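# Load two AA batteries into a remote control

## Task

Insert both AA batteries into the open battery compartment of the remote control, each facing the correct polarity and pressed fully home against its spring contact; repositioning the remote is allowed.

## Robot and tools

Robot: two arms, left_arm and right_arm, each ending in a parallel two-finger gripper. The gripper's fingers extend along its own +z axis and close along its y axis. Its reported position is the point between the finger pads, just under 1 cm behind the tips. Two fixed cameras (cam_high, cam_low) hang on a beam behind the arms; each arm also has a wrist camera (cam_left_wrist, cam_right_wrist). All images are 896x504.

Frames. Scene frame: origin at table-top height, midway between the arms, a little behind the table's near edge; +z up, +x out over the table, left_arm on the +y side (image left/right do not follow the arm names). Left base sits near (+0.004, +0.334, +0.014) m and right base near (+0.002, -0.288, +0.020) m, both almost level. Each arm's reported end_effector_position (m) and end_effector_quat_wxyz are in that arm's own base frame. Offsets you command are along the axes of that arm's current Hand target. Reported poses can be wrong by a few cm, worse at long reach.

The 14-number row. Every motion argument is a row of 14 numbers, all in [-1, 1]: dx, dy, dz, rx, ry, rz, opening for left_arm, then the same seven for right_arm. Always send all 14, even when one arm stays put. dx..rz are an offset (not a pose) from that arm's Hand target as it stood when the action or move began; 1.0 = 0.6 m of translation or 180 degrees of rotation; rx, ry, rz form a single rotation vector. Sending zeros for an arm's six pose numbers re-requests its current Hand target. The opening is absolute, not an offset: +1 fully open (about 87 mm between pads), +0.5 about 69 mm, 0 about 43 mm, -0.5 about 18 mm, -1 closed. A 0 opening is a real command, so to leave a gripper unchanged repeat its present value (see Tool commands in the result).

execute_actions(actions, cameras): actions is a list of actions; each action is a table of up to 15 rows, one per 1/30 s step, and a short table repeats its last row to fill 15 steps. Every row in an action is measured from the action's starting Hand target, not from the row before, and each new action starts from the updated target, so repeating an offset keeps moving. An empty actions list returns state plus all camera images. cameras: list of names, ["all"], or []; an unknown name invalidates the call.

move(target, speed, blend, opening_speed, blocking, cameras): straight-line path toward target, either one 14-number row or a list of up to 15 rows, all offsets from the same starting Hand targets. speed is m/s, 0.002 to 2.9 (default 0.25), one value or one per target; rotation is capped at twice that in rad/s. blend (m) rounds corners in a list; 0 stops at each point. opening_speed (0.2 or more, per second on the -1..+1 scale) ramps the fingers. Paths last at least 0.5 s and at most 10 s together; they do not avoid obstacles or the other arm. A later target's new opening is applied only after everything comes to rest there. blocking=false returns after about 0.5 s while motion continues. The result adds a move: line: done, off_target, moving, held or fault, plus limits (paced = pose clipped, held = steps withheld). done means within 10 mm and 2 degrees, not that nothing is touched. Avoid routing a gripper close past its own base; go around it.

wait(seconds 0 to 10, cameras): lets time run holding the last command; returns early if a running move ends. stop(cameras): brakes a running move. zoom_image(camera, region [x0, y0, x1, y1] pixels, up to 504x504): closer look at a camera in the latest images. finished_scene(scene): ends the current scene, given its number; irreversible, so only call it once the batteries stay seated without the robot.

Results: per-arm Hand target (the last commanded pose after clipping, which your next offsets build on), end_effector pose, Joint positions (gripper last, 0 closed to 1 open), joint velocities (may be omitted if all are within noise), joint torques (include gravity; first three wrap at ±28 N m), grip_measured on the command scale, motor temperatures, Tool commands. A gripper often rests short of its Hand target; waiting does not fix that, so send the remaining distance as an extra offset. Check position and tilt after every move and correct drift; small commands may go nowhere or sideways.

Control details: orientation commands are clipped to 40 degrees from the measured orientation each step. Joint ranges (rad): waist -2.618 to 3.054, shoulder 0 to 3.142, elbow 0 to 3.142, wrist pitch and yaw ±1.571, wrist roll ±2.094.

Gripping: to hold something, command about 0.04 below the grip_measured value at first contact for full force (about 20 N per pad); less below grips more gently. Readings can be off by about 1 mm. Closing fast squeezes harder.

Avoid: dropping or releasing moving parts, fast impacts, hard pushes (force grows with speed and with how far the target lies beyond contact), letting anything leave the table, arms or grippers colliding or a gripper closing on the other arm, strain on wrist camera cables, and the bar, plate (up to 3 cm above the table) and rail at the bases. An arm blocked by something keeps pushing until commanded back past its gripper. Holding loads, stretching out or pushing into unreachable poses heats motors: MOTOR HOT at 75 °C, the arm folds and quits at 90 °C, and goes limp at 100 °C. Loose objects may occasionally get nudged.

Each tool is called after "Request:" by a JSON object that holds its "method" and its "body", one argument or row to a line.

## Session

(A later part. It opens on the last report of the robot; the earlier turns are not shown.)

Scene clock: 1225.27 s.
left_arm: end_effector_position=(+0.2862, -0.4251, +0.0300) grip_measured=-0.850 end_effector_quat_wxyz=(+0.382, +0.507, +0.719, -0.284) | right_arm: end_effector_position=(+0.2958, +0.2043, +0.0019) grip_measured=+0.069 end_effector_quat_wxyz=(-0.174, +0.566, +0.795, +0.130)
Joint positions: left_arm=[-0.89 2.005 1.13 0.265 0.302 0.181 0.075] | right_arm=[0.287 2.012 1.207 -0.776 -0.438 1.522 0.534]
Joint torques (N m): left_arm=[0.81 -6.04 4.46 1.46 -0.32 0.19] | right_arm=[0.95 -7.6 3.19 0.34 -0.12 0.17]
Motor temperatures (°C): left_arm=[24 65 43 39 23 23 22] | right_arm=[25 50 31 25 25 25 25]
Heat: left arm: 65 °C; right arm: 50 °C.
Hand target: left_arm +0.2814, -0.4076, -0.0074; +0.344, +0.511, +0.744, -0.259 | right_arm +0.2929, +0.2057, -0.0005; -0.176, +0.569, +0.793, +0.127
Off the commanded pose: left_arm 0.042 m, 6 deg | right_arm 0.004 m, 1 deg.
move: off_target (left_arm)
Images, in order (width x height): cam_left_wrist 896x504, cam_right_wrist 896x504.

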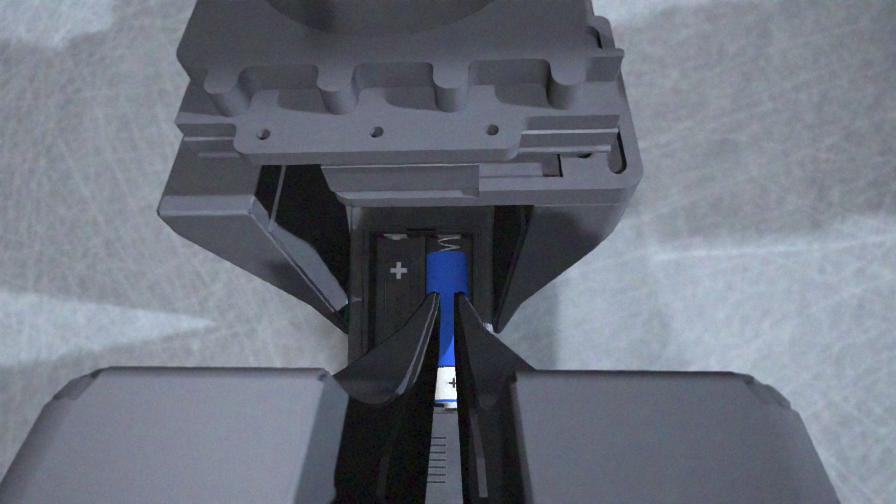

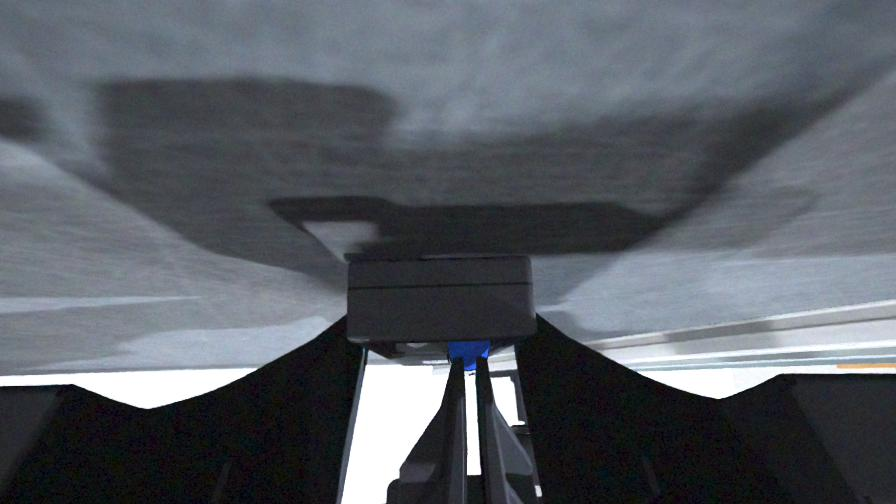

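Request:
{"method": "move", "body": {
  "target": [
    [-0.0713,0,-0.0708,0,0,0,-0.85,0,0,0,0,0,0,-0.02]
  ],
  "speed": 0.08,
  "cameras": ["cam_left_wrist","cam_right_wrist"]
}}

Request:
{"method": "zoom_image", "body": {
  "camera": "cam_left_wrist",
  "region": [340, 140, 540, 320]
}}

Request:
{"method": "zoom_image", "body": {
  "camera": "cam_right_wrist",
  "region": [340, 240, 560, 400]
}}

Scene clock: 1234.50 s.
left_arm: end_effector_position=(+0.2745, -0.4043, +0.0356) grip_measured=-0.850 end_effector_quat_wxyz=(+0.333, +0.512, +0.746, -0.265) | right_arm: end_effector_position=(+0.2949, +0.2058, +0.0019) grip_measured=+0.069 end_effector_quat_wxyz=(-0.176, +0.566, +0.795, +0.130)
Joint positions: left_arm=[-0.884 1.944 1.161 0.052 0.297 0.185 0.075] | right_arm=[0.291 2.012 1.206 -0.775 -0.441 1.526 0.534]
Joint torques (N m): left_arm=[1.21 -12.46 8.16 1.32 -0.16 0.21] | right_arm=[0.57 -7.6 3.29 0.32 -0.1 0.13]
Motor temperatures (°C): left_arm=[24 63 42 38 23 23 22] | right_arm=[25 50 31 25 25 25 25]
Heat: left arm: 63 °C; right arm: 50 °C.
Hand target: left_arm +0.2812, -0.4014, +0.0526; +0.344, +0.511, +0.744, -0.259 | right_arm +0.2928, +0.2057, -0.0005; -0.176, +0.569, +0.793, +0.126
Off the commanded pose: left_arm 0.018 m, 1 deg | right_arm 0.003 m, 1 deg.
move: off_target (left_arm)
Images, in order (width x height): cam_left_wrist 896x504, cam_right_wrist 896x504.

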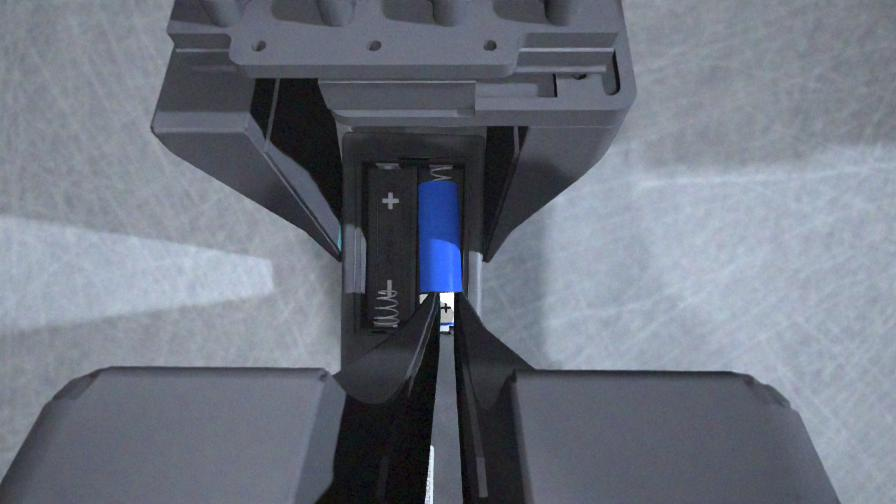

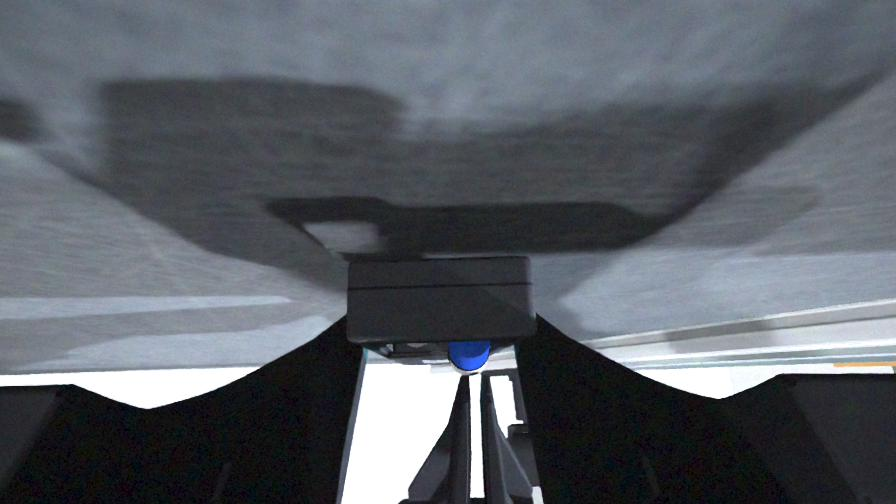

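Scaled by 2.520 from the camera's 896x504 image, which has a finer 1280x720 frame.

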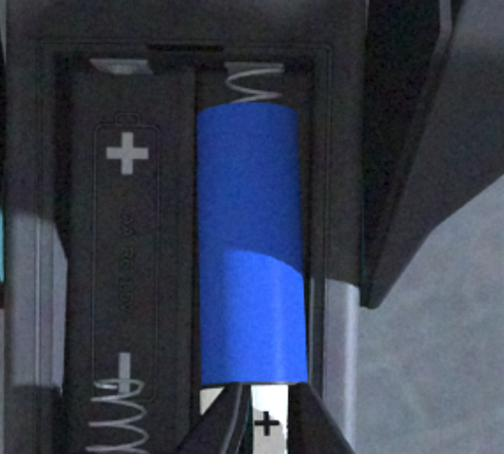

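Scaled by 2.291 from the camera's 896x504 image, which has a finer 1280x720 frame.

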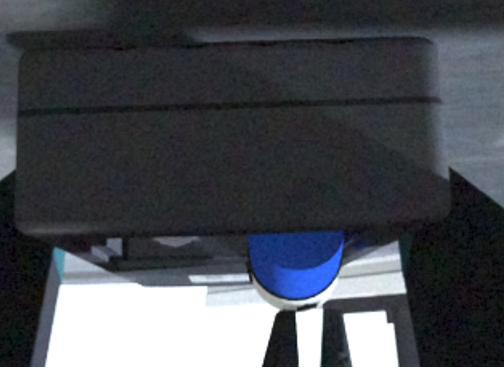

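Request:
{"method": "move", "body": {
  "target": [
    [0.087,0.003,0.0383,0,0,0,-0.85,0,0,0,0,0,0,-0.02]
  ],
  "speed": 0.05,
  "cameras": ["cam_left_wrist","cam_right_wrist"]
}}

Request:
{"method": "zoom_image", "body": {
  "camera": "cam_right_wrist",
  "region": [340, 240, 560, 400]
}}

Scene clock: 1250.40 s.
left_arm: end_effector_position=(+0.2814, -0.4061, +0.0320) grip_measured=-0.850 end_effector_quat_wxyz=(+0.383, +0.505, +0.720, -0.281) | right_arm: end_effector_position=(+0.2949, +0.2058, +0.0019) grip_measured=+0.069 end_effector_quat_wxyz=(-0.176, +0.566, +0.795, +0.130)
Joint positions: left_arm=[-0.872 1.944 1.049 0.281 0.309 0.191 0.075] | right_arm=[0.291 2.012 1.206 -0.775 -0.441 1.526 0.534]
Joint torques (N m): left_arm=[1.25 -6.04 4.29 1.38 -0.18 0.23] | right_arm=[0.57 -7.6 3.29 0.32 -0.1 0.13]
Motor temperatures (°C): left_arm=[24 63 41 37 23 23 22] | right_arm=[25 50 31 25 25 25 25]
Heat: left arm: 63 °C; right arm: 50 °C.
Hand target: left_arm +0.2759, -0.3872, -0.0026; +0.344, +0.511, +0.744, -0.259 | right_arm +0.2928, +0.2057, -0.0005; -0.176, +0.569, +0.793, +0.126
Off the commanded pose: left_arm 0.040 m, 6 deg | right_arm 0.003 m, 1 deg.
move: off_target (left_arm)
Images, in order (width x height): cam_left_wrist 896x504, cam_right_wrist 896x504.

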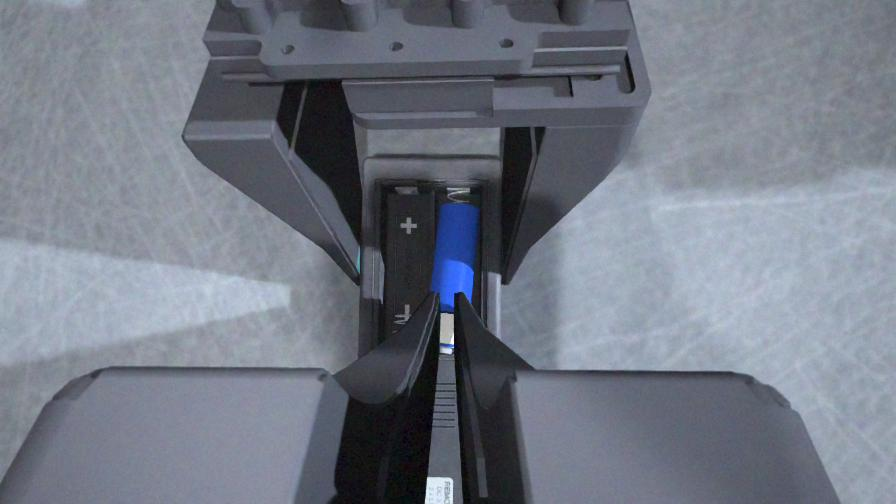

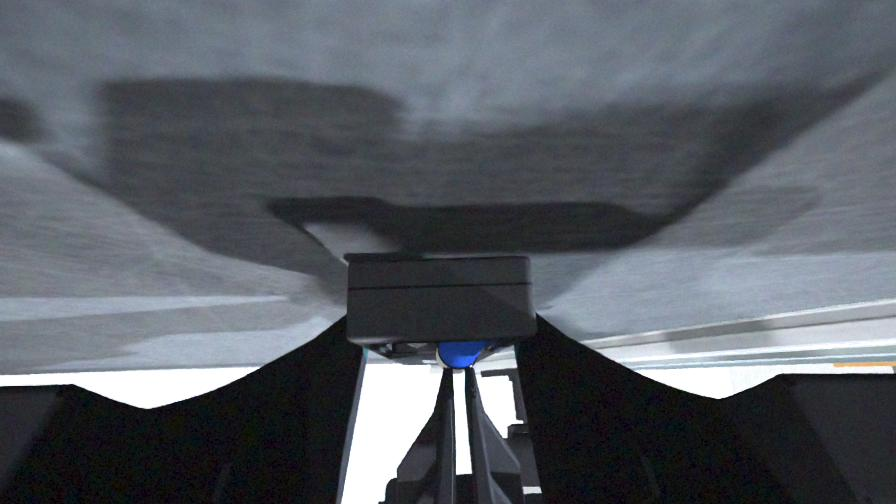

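Scaled by 2.291 from the camera's 896x504 image, which has a finer 1280x720 frame.

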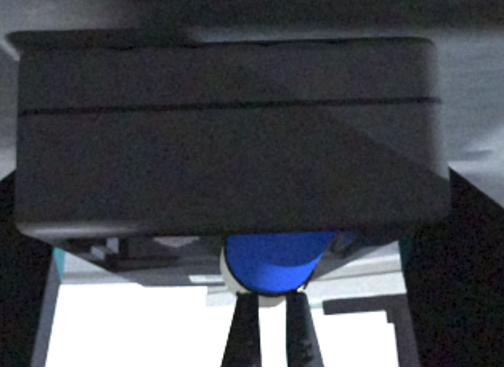

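Request:
{"method": "move", "body": {
  "target": [
    [-0.026,-0.012,-0.021,0,0,0,-0.85,0,0,0,0,0,0,-0.02],
    [0.013,-0.014,0.0105,0,0,0,-0.85,0,0,0,0,0,0,-0.02]
  ],
  "speed": 0.05,
  "cameras": ["cam_left_wrist","cam_right_wrist"]
}}

Request:
{"method": "zoom_image", "body": {
  "camera": "cam_right_wrist",
  "region": [340, 240, 560, 400]
}}

Request:
{"method": "zoom_image", "body": {
  "camera": "cam_left_wrist",
  "region": [340, 180, 540, 360]
}}

Scene clock: 1259.13 s.
left_arm: end_effector_position=(+0.2814, -0.4083, +0.0313) grip_measured=-0.850 end_effector_quat_wxyz=(+0.398, +0.504, +0.713, -0.281) | right_arm: end_effector_position=(+0.2949, +0.2058, +0.0019) grip_measured=+0.069 end_effector_quat_wxyz=(-0.176, +0.566, +0.795, +0.130)
Joint positions: left_arm=[-0.878 1.947 1.023 0.343 0.298 0.191 0.075] | right_arm=[0.291 2.012 1.206 -0.775 -0.441 1.526 0.534]
Joint torques (N m): left_arm=[-0.05 -5.14 3.96 1.23 -0.27 0.11] | right_arm=[0.55 -7.6 3.29 0.32 -0.1 0.14]
Motor temperatures (°C): left_arm=[24 62 40 37 23 23 22] | right_arm=[25 50 31 25 25 25 25]
Heat: left arm: 62 °C; right arm: 50 °C.
Hand target: left_arm +0.2678, -0.3901, -0.0123; +0.344, +0.511, +0.744, -0.259 | right_arm +0.2928, +0.2057, -0.0005; -0.176, +0.569, +0.793, +0.126
Off the commanded pose: left_arm 0.049 m, 8 deg | right_arm 0.003 m, 1 deg.
move: off_target (left_arm)
Images, in order (width x height): cam_left_wrist 896x504, cam_right_wrist 896x504.

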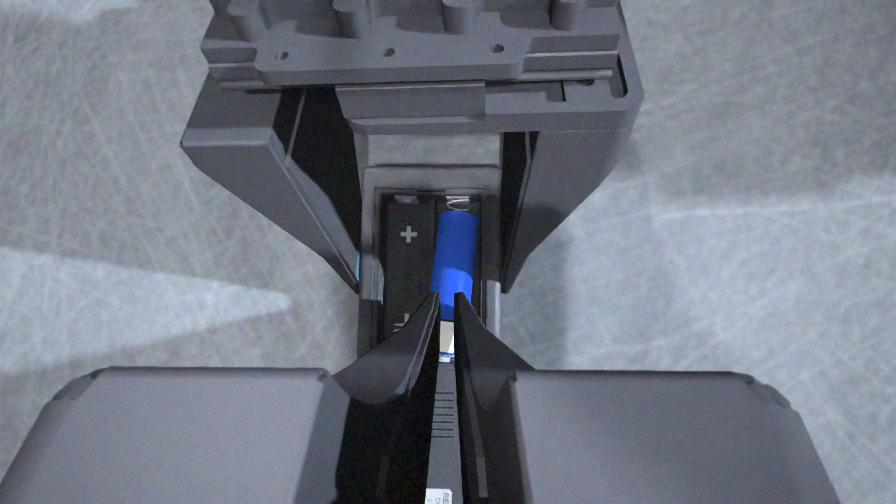

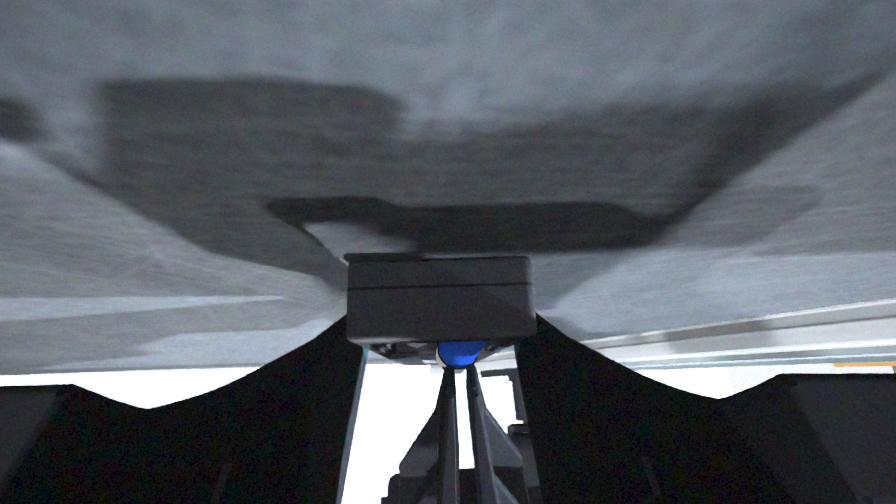

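Scaled by 2.291 from the camera's 896x504 image, which has a finer 1280x720 frame.

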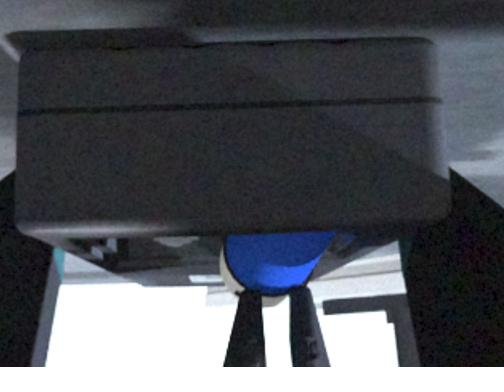

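Scaled by 2.520 from the camera's 896x504 image, which has a finer 1280x720 frame.

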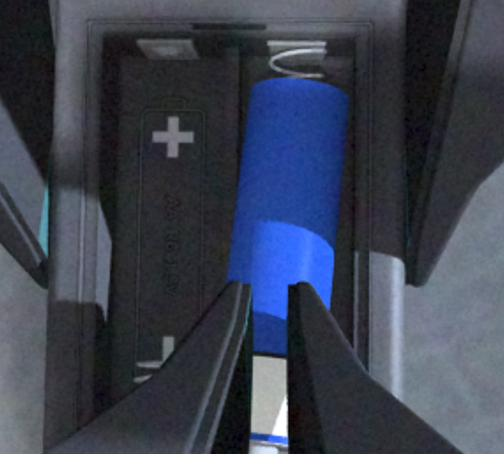

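Request:
{"method": "move", "body": {
  "target": [
    [-0.0388,-0.035,-0.0315,0,0,0,-0.85,0,0,0,0,0,0,-0.02]
  ],
  "speed": 0.05,
  "cameras": ["cam_left_wrist","cam_right_wrist"]
}}

Request:
{"method": "zoom_image", "body": {
  "camera": "cam_left_wrist",
  "region": [340, 180, 540, 360]
}}

Scene clock: 1266.50 s.
left_arm: end_effector_position=(+0.2590, -0.4115, +0.0280) grip_measured=-0.850 end_effector_quat_wxyz=(+0.377, +0.513, +0.723, -0.269) | right_arm: end_effector_position=(+0.2946, +0.2059, +0.0019) grip_measured=+0.069 end_effector_quat_wxyz=(-0.176, +0.566, +0.795, +0.131)
Joint positions: left_arm=[-0.935 1.924 1.021 0.274 0.247 0.173 0.075] | right_arm=[0.291 2.012 1.205 -0.775 -0.443 1.526 0.534]
Joint torques (N m): left_arm=[0.34 -10.56 5.38 1 -0.17 -0.06] | right_arm=[0.55 -7.6 3.36 0.32 -0.08 0.13]
Motor temperatures (°C): left_arm=[24 60 39 37 23 23 22] | right_arm=[25 50 31 25 25 25 25]
Heat: left arm: 60 °C; right arm: 50 °C.
Hand target: left_arm +0.2490, -0.3970, +0.0183; +0.344, +0.511, +0.744, -0.259 | right_arm +0.2928, +0.2057, -0.0005; -0.176, +0.569, +0.793, +0.127
Off the commanded pose: left_arm 0.020 m, 5 deg | right_arm 0.003 m, 1 deg.
move: off_target (left_arm)
Images, in order (width x height): cam_left_wrist 896x504, cam_right_wrist 896x504.

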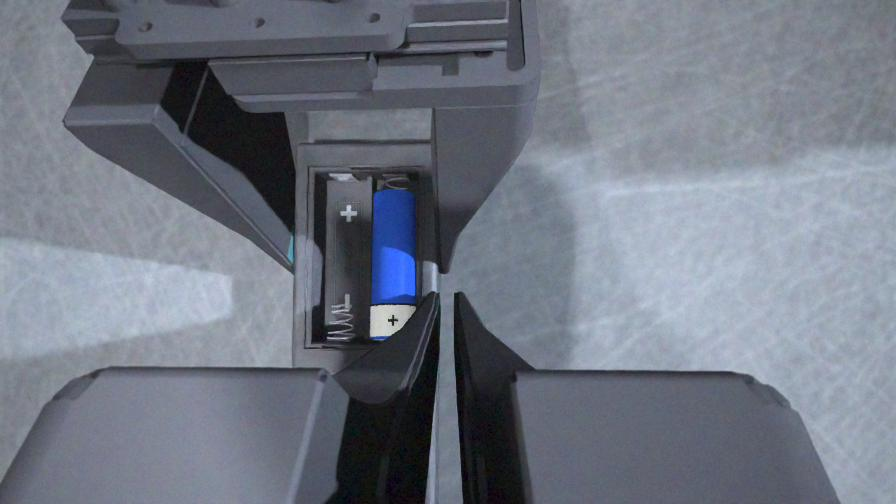

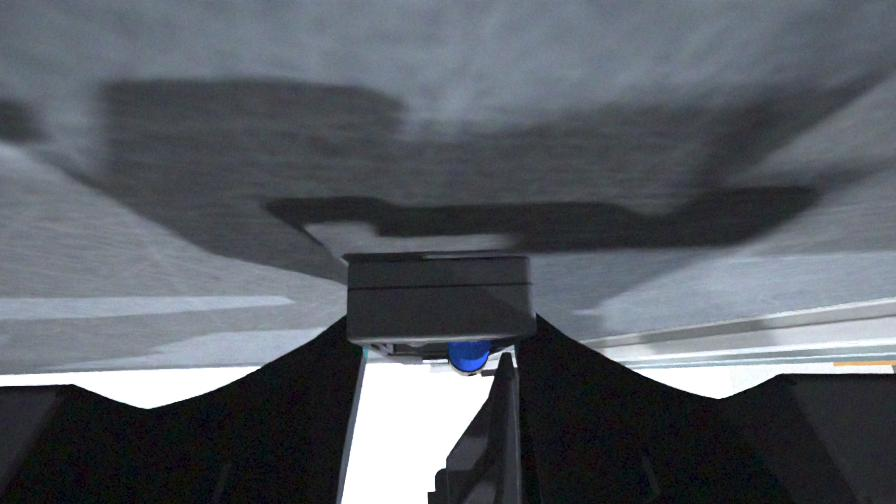

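Scaled by 2.520 from the camera's 896x504 image, which has a finer 1280x720 frame.

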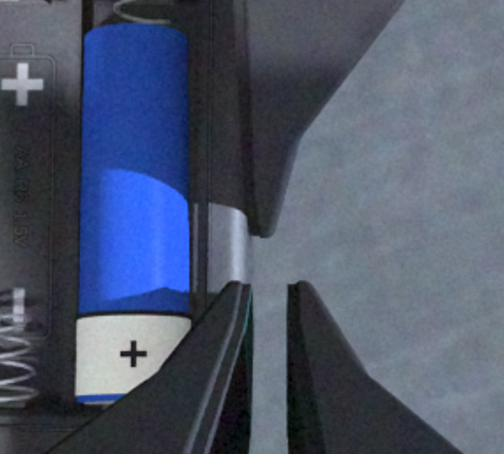

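Request:
{"method": "move", "body": {
  "target": [
    [-0.052,0,-0.042,0,0,0,-0.85,0,0,0,0,0,0,-0.02],
    [-0.0388,0.038,-0.0705,0,0,0,-0.85,0,0,0,0,0,0,-0.02]
  ],
  "speed": 0.1,
  "cameras": ["cam_left_wrist","cam_right_wrist"]
}}

Request:
{"method": "zoom_image", "body": {
  "camera": "cam_left_wrist",
  "region": [360, 100, 520, 260]
}}

Scene clock: 1277.90 s.
left_arm: end_effector_position=(+0.2664, -0.3761, +0.0538) grip_measured=-0.850 end_effector_quat_wxyz=(+0.339, +0.508, +0.749, -0.259) | right_arm: end_effector_position=(+0.2946, +0.2059, +0.0019) grip_measured=+0.069 end_effector_quat_wxyz=(-0.176, +0.566, +0.795, +0.131)
Joint positions: left_arm=[-0.861 1.813 1.064 0.022 0.296 0.198 0.075] | right_arm=[0.291 2.012 1.205 -0.775 -0.443 1.526 0.534]
Joint torques (N m): left_arm=[0.88 -11.19 5.98 1.51 0.08 0.2] | right_arm=[0.57 -7.6 3.36 0.32 -0.08 0.13]
Motor temperatures (°C): left_arm=[24 62 39 36 23 23 22] | right_arm=[25 50 31 25 25 25 25]
Heat: left arm: 62 °C; right arm: 50 °C.
Hand target: left_arm +0.2656, -0.3716, +0.0622; +0.344, +0.511, +0.744, -0.259 | right_arm +0.2928, +0.2057, -0.0005; -0.176, +0.569, +0.793, +0.127
Off the commanded pose: left_arm 0.010 m, 1 deg | right_arm 0.003 m, 1 deg.
move: done
Images, in order (width x height): cam_left_wrist 896x504, cam_right_wrist 896x504.

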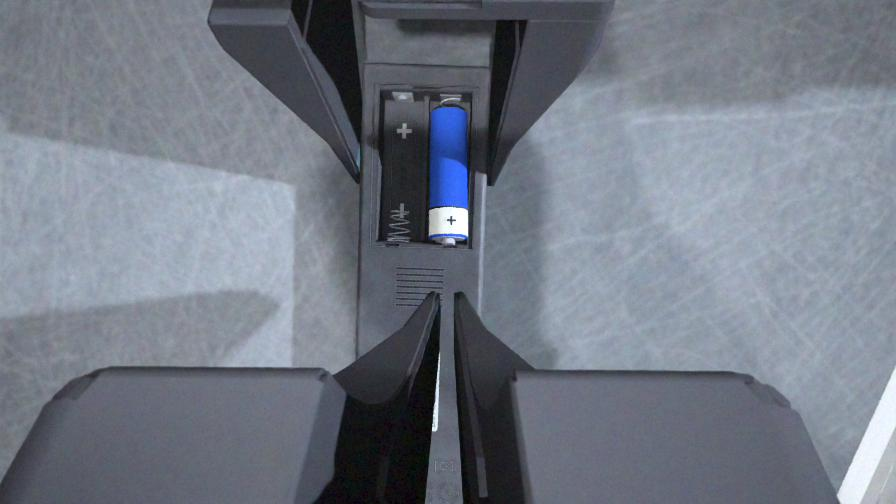

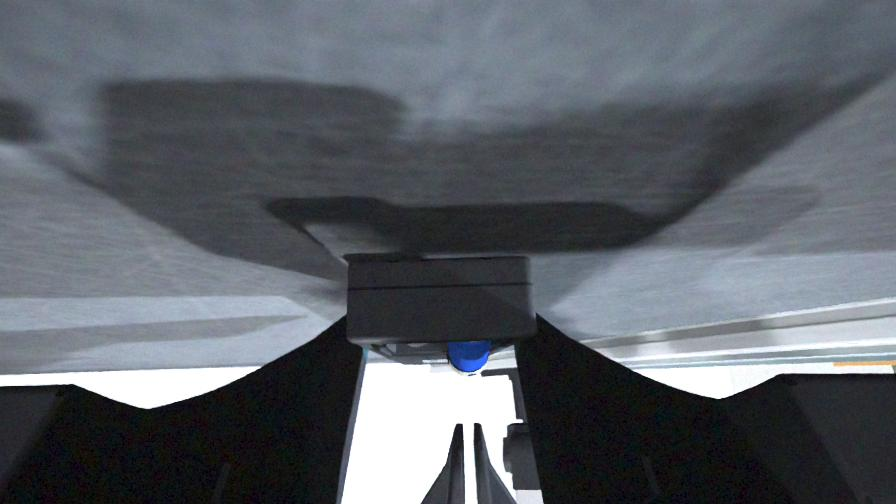

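Scaled by 3.150 from the camera's 896x504 image, which has a finer 1280x720 frame.

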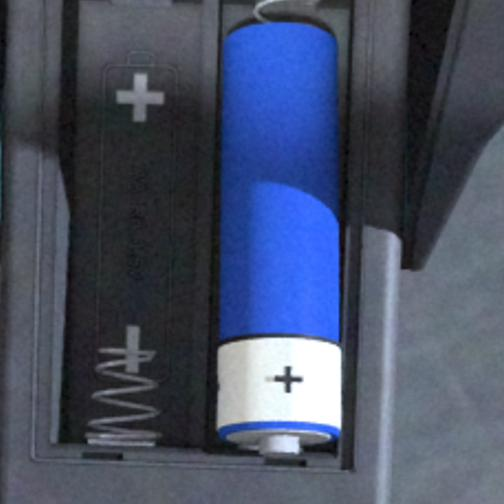

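Request:
{"method": "move", "body": {
  "target": [
    [0.0033,0,0.0542,0,0,0,-0.4,0,0,0,0,0,0,-0.02]
  ],
  "speed": 0.06,
  "cameras": ["cam_left_wrist","cam_right_wrist"]
}}

Request:
{"method": "zoom_image", "body": {
  "camera": "cam_left_wrist",
  "region": [360, 180, 560, 340]
}}

Scene clock: 1308.47 s.
left_arm: end_effector_position=(+0.2648, -0.3863, +0.0363) grip_measured=-0.400 end_effector_quat_wxyz=(+0.330, +0.515, +0.748, -0.259) | right_arm: end_effector_position=(+0.2946, +0.2059, +0.0019) grip_measured=+0.069 end_effector_quat_wxyz=(-0.176, +0.566, +0.795, +0.131)
Joint positions: left_arm=[-0.878 1.879 1.083 0.052 0.295 0.199 0.3] | right_arm=[0.291 2.012 1.205 -0.775 -0.443 1.526 0.534]
Joint torques (N m): left_arm=[0.17 -7.34 8.58 1.91 -0.18 0.04] | right_arm=[0.57 -7.6 3.36 0.32 -0.08 0.13]
Motor temperatures (°C): left_arm=[24 63 40 38 23 23 22] | right_arm=[25 50 31 25 25 25 26]
Heat: left arm: 63 °C; right arm: 50 °C.
Hand target: left_arm +0.2730, -0.3944, +0.0403; +0.344, +0.511, +0.744, -0.259 | right_arm +0.2928, +0.2057, -0.0005; -0.176, +0.569, +0.793, +0.127
Off the commanded pose: left_arm 0.012 m, 2 deg | right_arm 0.003 m, 1 deg.
move: off_target (left_arm)
Images, in order (width x height): cam_left_wrist 896x504, cam_right_wrist 896x504.

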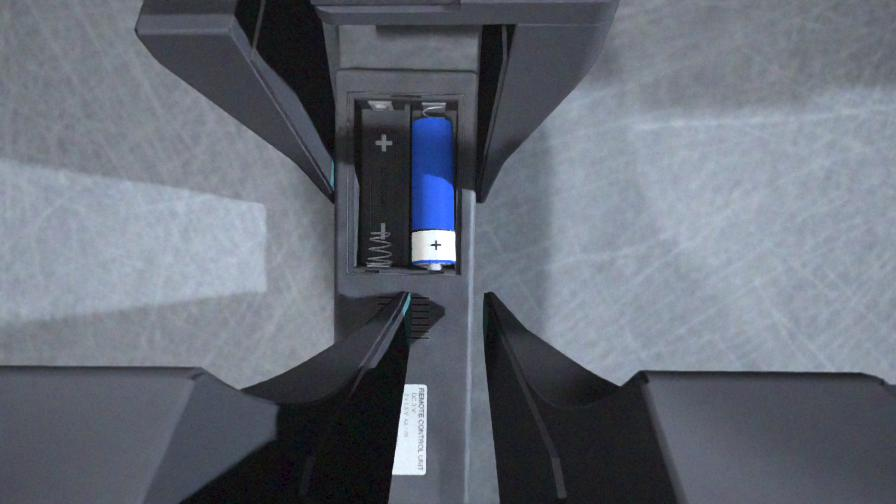

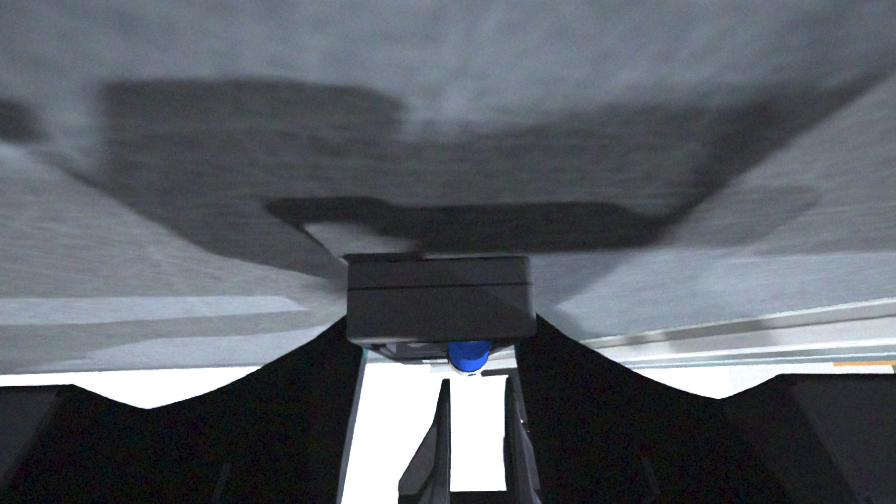

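Scaled by 2.520 from the camera's 896x504 image, which has a finer 1280x720 frame.

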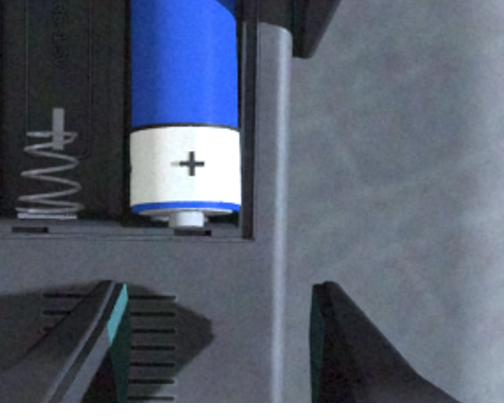

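Request:
{"method": "move", "body": {
  "target": [
    [0.005,0.007,0.0356,0,0,0,-0.4,0,0,0,0,0,0,-0.02]
  ],
  "speed": 0.05,
  "cameras": ["cam_left_wrist","cam_right_wrist"]
}}

Request:
{"method": "zoom_image", "body": {
  "camera": "cam_left_wrist",
  "region": [340, 200, 540, 360]
}}

Scene clock: 1318.30 s.
left_arm: end_effector_position=(+0.2768, -0.4018, +0.0275) grip_measured=-0.400 end_effector_quat_wxyz=(+0.340, +0.514, +0.743, -0.261) | right_arm: end_effector_position=(+0.2946, +0.2060, +0.0019) grip_measured=+0.069 end_effector_quat_wxyz=(-0.177, +0.566, +0.795, +0.131)
Joint positions: left_arm=[-0.88 1.954 1.132 0.101 0.292 0.199 0.3] | right_arm=[0.291 2.012 1.205 -0.774 -0.443 1.526 0.534]
Joint torques (N m): left_arm=[0.09 -7.1 8.06 1.84 -0.17 0.02] | right_arm=[0.57 -7.6 3.36 0.32 -0.08 0.13]
Motor temperatures (°C): left_arm=[24 62 40 38 23 23 22] | right_arm=[25 50 31 25 25 25 26]
Heat: left arm: 62 °C; right arm: 50 °C.
Hand target: left_arm +0.2816, -0.4068, +0.0242; +0.343, +0.511, +0.744, -0.259 | right_arm +0.2928, +0.2057, -0.0005; -0.176, +0.569, +0.793, +0.127
Off the commanded pose: left_arm 0.008 m, 1 deg | right_arm 0.003 m, 1 deg.
move: done
Images, in order (width x height): cam_left_wrist 896x504, cam_right_wrist 896x504.

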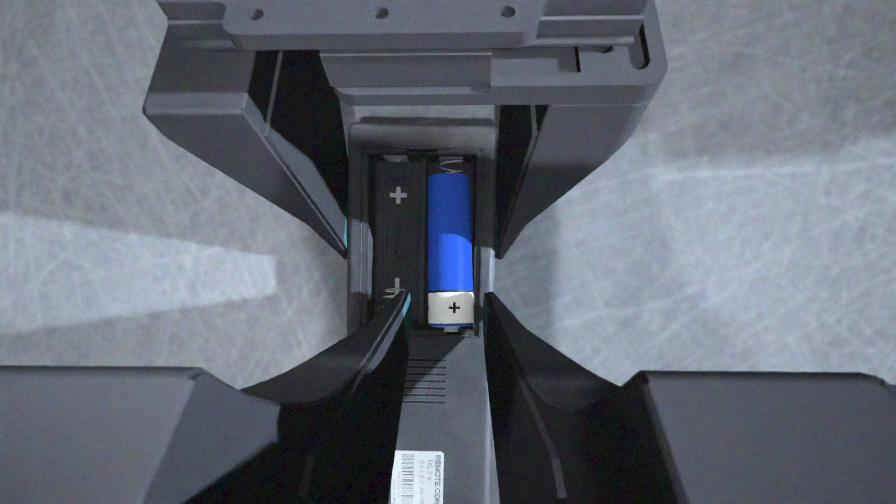

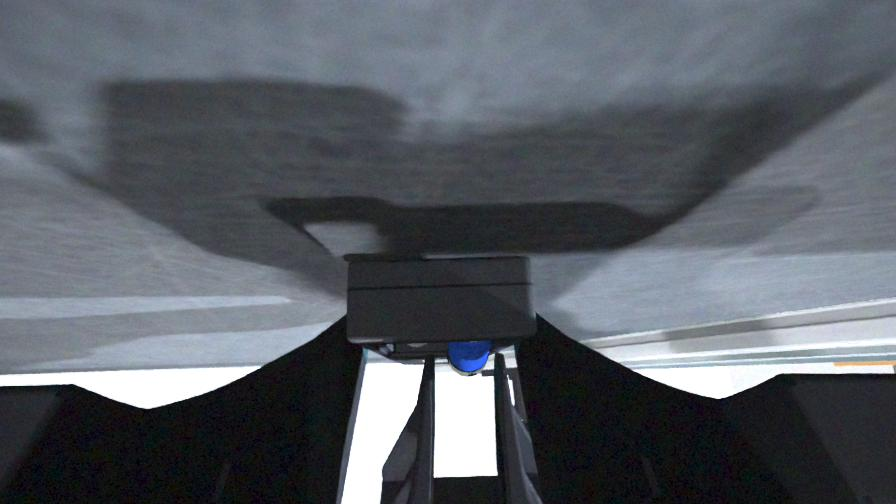

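Scaled by 2.520 from the camera's 896x504 image, which has a finer 1280x720 frame.

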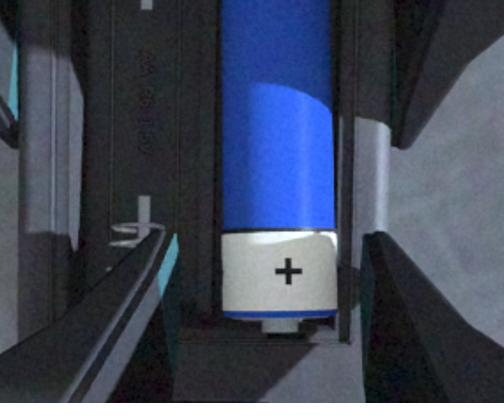

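Request:
{"method": "move", "body": {
  "target": [
    [0.0152,-0.003,0.006,0,0,0,-0.5,0,0,0,0,0,0,-0.02]
  ],
  "speed": 0.04,
  "cameras": ["cam_left_wrist","cam_right_wrist"]
}}

Request:
{"method": "zoom_image", "body": {
  "camera": "cam_left_wrist",
  "region": [340, 200, 540, 360]
}}

Scene clock: 1327.53 s.
left_arm: end_effector_position=(+0.2792, -0.4073, +0.0281) grip_measured=-0.500 end_effector_quat_wxyz=(+0.350, +0.514, +0.737, -0.265) | right_arm: end_effector_position=(+0.2946, +0.2060, +0.0019) grip_measured=+0.069 end_effector_quat_wxyz=(-0.177, +0.566, +0.795, +0.131)
Joint positions: left_arm=[-0.883 1.965 1.132 0.137 0.292 0.199 0.25] | right_arm=[0.291 2.012 1.205 -0.774 -0.443 1.526 0.534]
Joint torques (N m): left_arm=[0.14 -7.45 5.53 1.86 -0.2 0] | right_arm=[0.57 -7.6 3.36 0.32 -0.08 0.13]
Motor temperatures (°C): left_arm=[24 60 40 38 23 23 22] | right_arm=[25 50 31 25 25 25 26]
Heat: left arm: 60 °C; right arm: 50 °C.
Hand target: left_arm +0.2786, -0.4048, +0.0150; +0.344, +0.511, +0.744, -0.259 | right_arm +0.2928, +0.2057, -0.0005; -0.176, +0.569, +0.793, +0.127
Off the commanded pose: left_arm 0.013 m, 1 deg | right_arm 0.003 m, 1 deg.
move: off_target (left_arm)
Images, in order (width x height): cam_left_wrist 896x504, cam_right_wrist 896x504.

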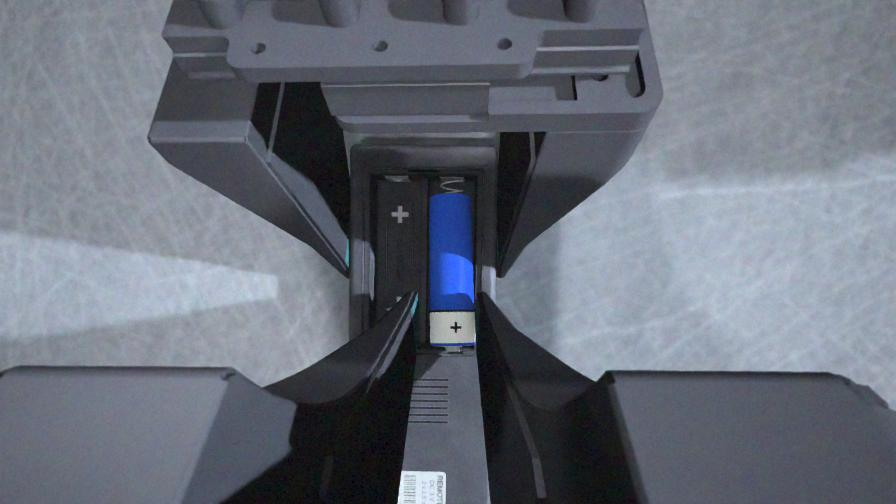

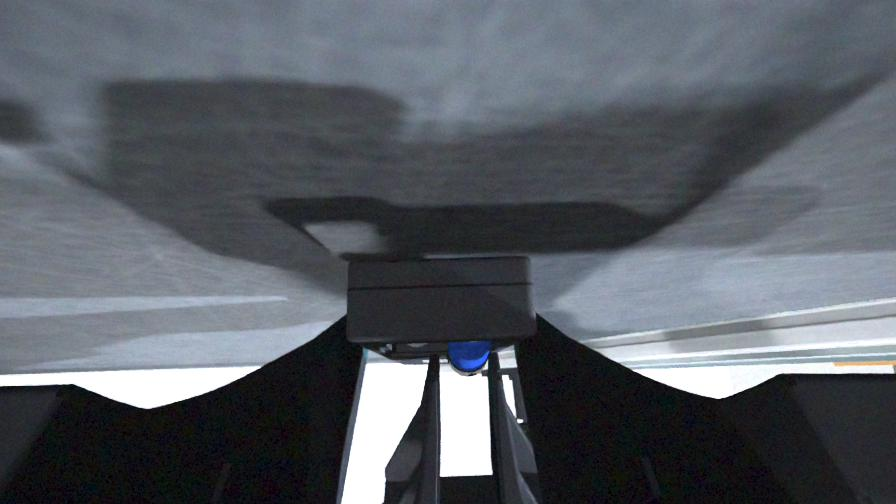

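Scaled by 2.520 from the camera's 896x504 image, which has a finer 1280x720 frame.

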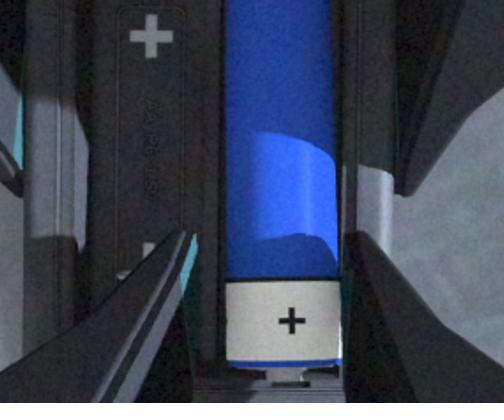

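Request:
{"method": "move", "body": {
  "target": [
    [-0.065,0,-0.055,0,0,0,-0.5,0,0,0,0,0,0,-0.02]
  ],
  "speed": 0.1,
  "cameras": ["cam_left_wrist","cam_right_wrist"]
}}

Request:
{"method": "zoom_image", "body": {
  "camera": "cam_left_wrist",
  "region": [380, 130, 520, 290]
}}

Request:
{"method": "zoom_image", "body": {
  "camera": "cam_right_wrist",
  "region": [340, 240, 560, 400]
}}

Scene clock: 1346.97 s.
left_arm: end_effector_position=(+0.2739, -0.4009, +0.0459) grip_measured=-0.500 end_effector_quat_wxyz=(+0.326, +0.517, +0.748, -0.258) | right_arm: end_effector_position=(+0.2946, +0.2060, +0.0019) grip_measured=+0.069 end_effector_quat_wxyz=(-0.177, +0.566, +0.795, +0.131)
Joint positions: left_arm=[-0.883 1.921 1.19 -0.022 0.292 0.199 0.25] | right_arm=[0.291 2.012 1.205 -0.774 -0.443 1.526 0.534]
Joint torques (N m): left_arm=[0.57 -12.21 8.44 1.5 -0.15 0.04] | right_arm=[0.57 -7.6 3.34 0.32 -0.08 0.13]
Motor temperatures (°C): left_arm=[24 58 39 40 23 23 22] | right_arm=[25 50 31 25 25 25 26]
Heat: left arm: 58 °C; right arm: 50 °C.
Hand target: left_arm +0.2798, -0.4033, +0.0661; +0.344, +0.511, +0.744, -0.259 | right_arm +0.2928, +0.2057, -0.0005; -0.176, +0.569, +0.793, +0.127
Off the commanded pose: left_arm 0.021 m, 2 deg | right_arm 0.003 m, 1 deg.
move: off_target (left_arm)
Images, in order (width x height): cam_left_wrist 896x504, cam_right_wrist 896x504.

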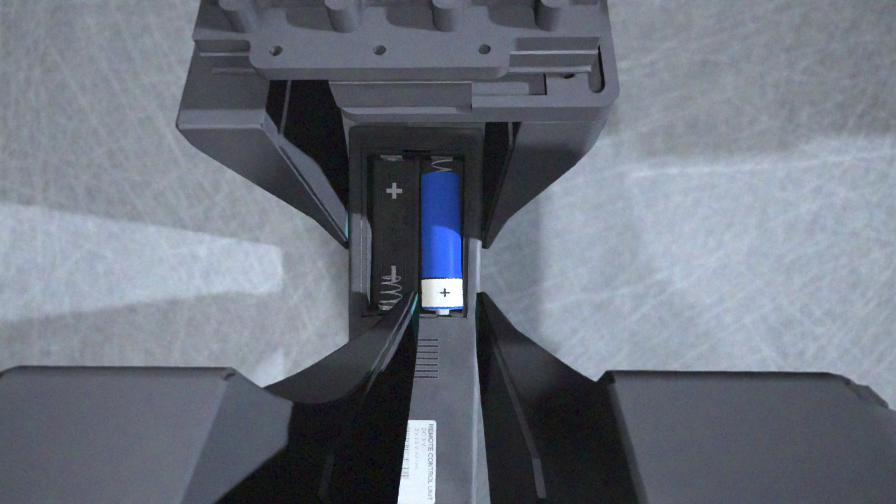

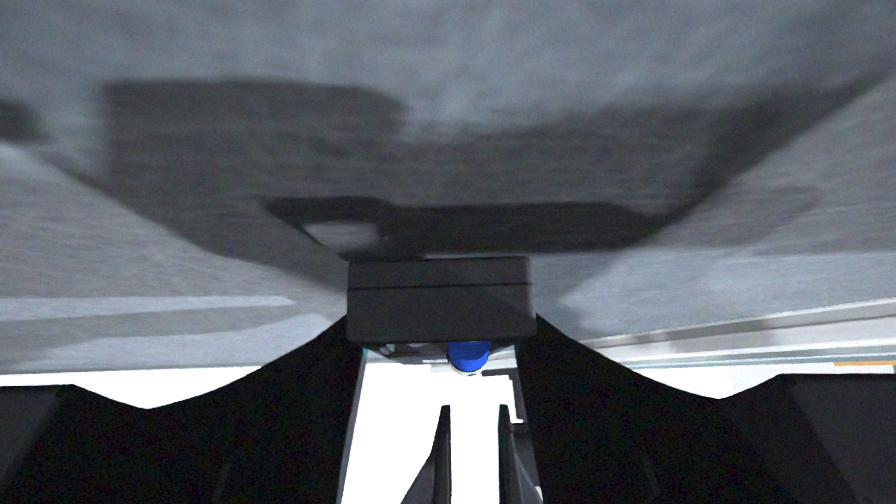

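Scaled by 3.150 from the camera's 896x504 image, which has a finer 1280x720 frame.

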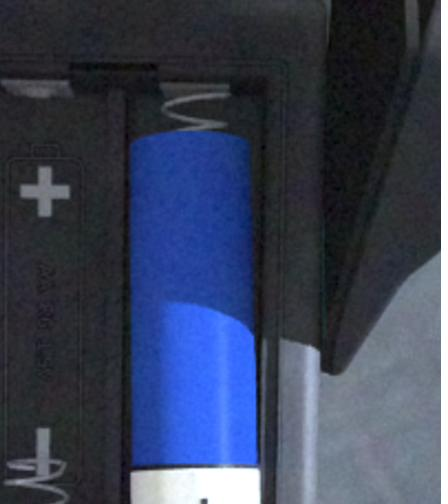

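Scaled by 2.291 from the camera's 896x504 image, which has a finer 1280x720 frame.

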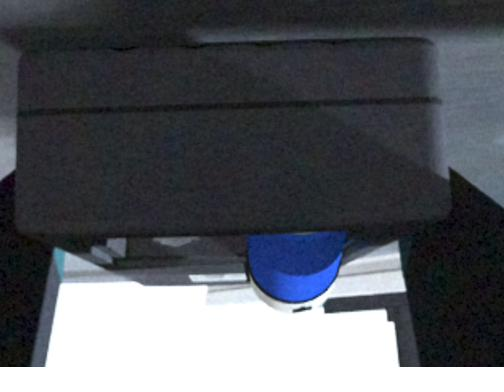

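Request:
{"method": "move", "body": {
  "target": [
    [0.0435,0.0017,0.0417,0,0,0,-0.85,0,0,0,0,0,0,-0.02]
  ],
  "speed": 0.05,
  "cameras": ["cam_left_wrist","cam_right_wrist"]
}}

Request:
{"method": "zoom_image", "body": {
  "camera": "cam_left_wrist",
  "region": [380, 180, 520, 340]
}}

Request:
{"method": "zoom_image", "body": {
  "camera": "cam_right_wrist",
  "region": [340, 240, 560, 400]
}}

Scene clock: 1364.40 s.
left_arm: end_effector_position=(+0.2783, -0.4060, +0.0369) grip_measured=-0.850 end_effector_quat_wxyz=(+0.342, +0.515, +0.741, -0.262) | right_arm: end_effector_position=(+0.2946, +0.2060, +0.0019) grip_measured=+0.069 end_effector_quat_wxyz=(-0.177, +0.566, +0.795, +0.131)
Joint positions: left_arm=[-0.883 1.947 1.161 0.071 0.292 0.199 0.075] | right_arm=[0.291 2.012 1.205 -0.774 -0.443 1.526 0.534]
Joint torques (N m): left_arm=[0.36 -7.9 6.11 1.93 -0.18 0.02] | right_arm=[0.57 -7.6 3.36 0.32 -0.08 0.13]
Motor temperatures (°C): left_arm=[24 60 40 39 23 23 22] | right_arm=[25 50 31 25 25 25 26]
Heat: left arm: 60 °C; right arm: 50 °C.
Hand target: left_arm +0.2806, -0.4061, +0.0299; +0.343, +0.511, +0.744, -0.259 | right_arm +0.2928, +0.2057, -0.0005; -0.176, +0.569, +0.793, +0.127
Off the commanded pose: left_arm 0.007 m, 1 deg | right_arm 0.003 m, 1 deg.
move: done
Images, in order (width x height): cam_left_wrist 896x504, cam_right_wrist 896x504.

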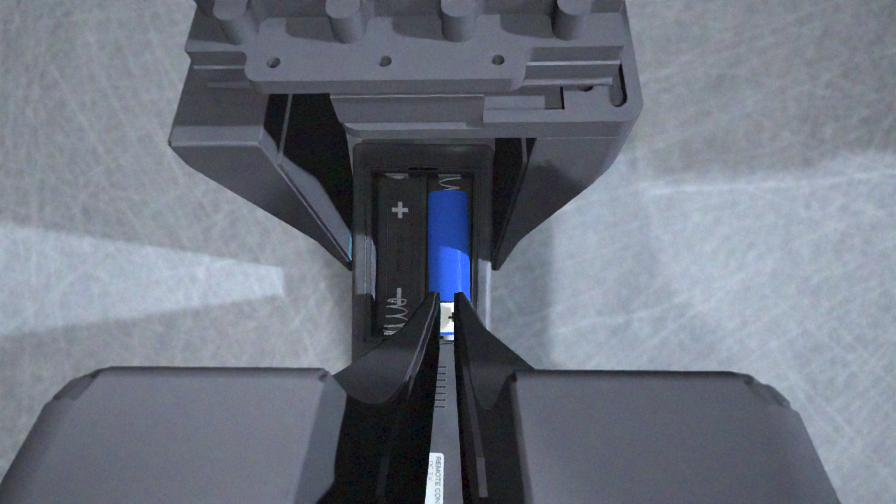

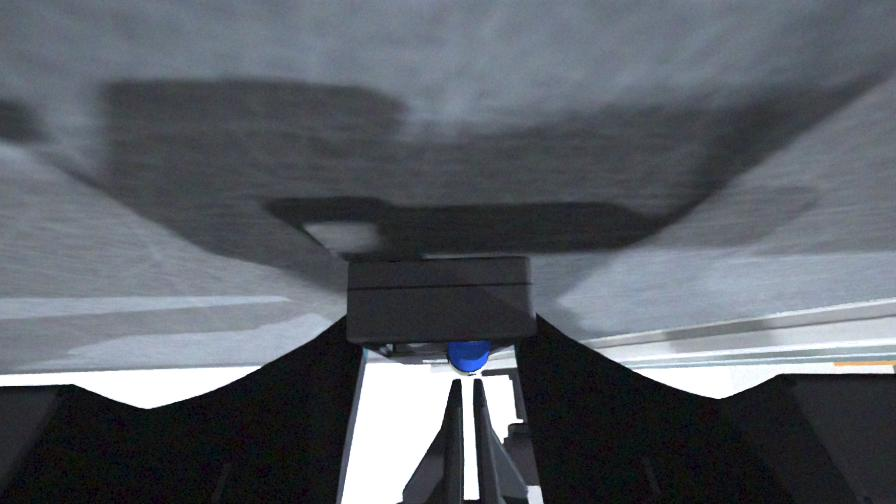

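Scaled by 3.150 from the camera's 896x504 image, which has a finer 1280x720 frame.

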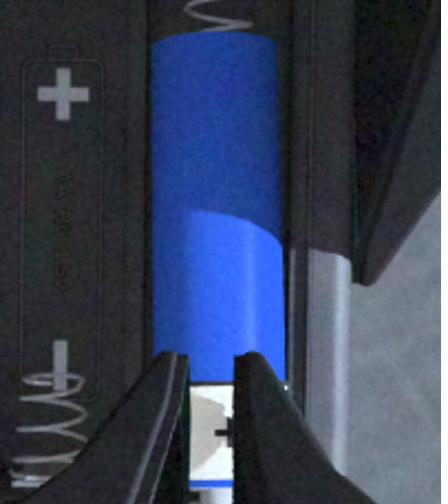

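Scaled by 2.291 from the camera's 896x504 image, which has a finer 1280x720 frame.

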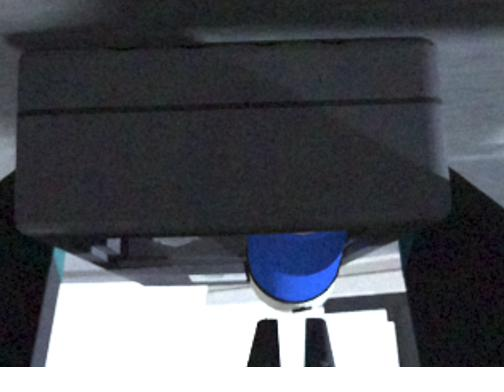

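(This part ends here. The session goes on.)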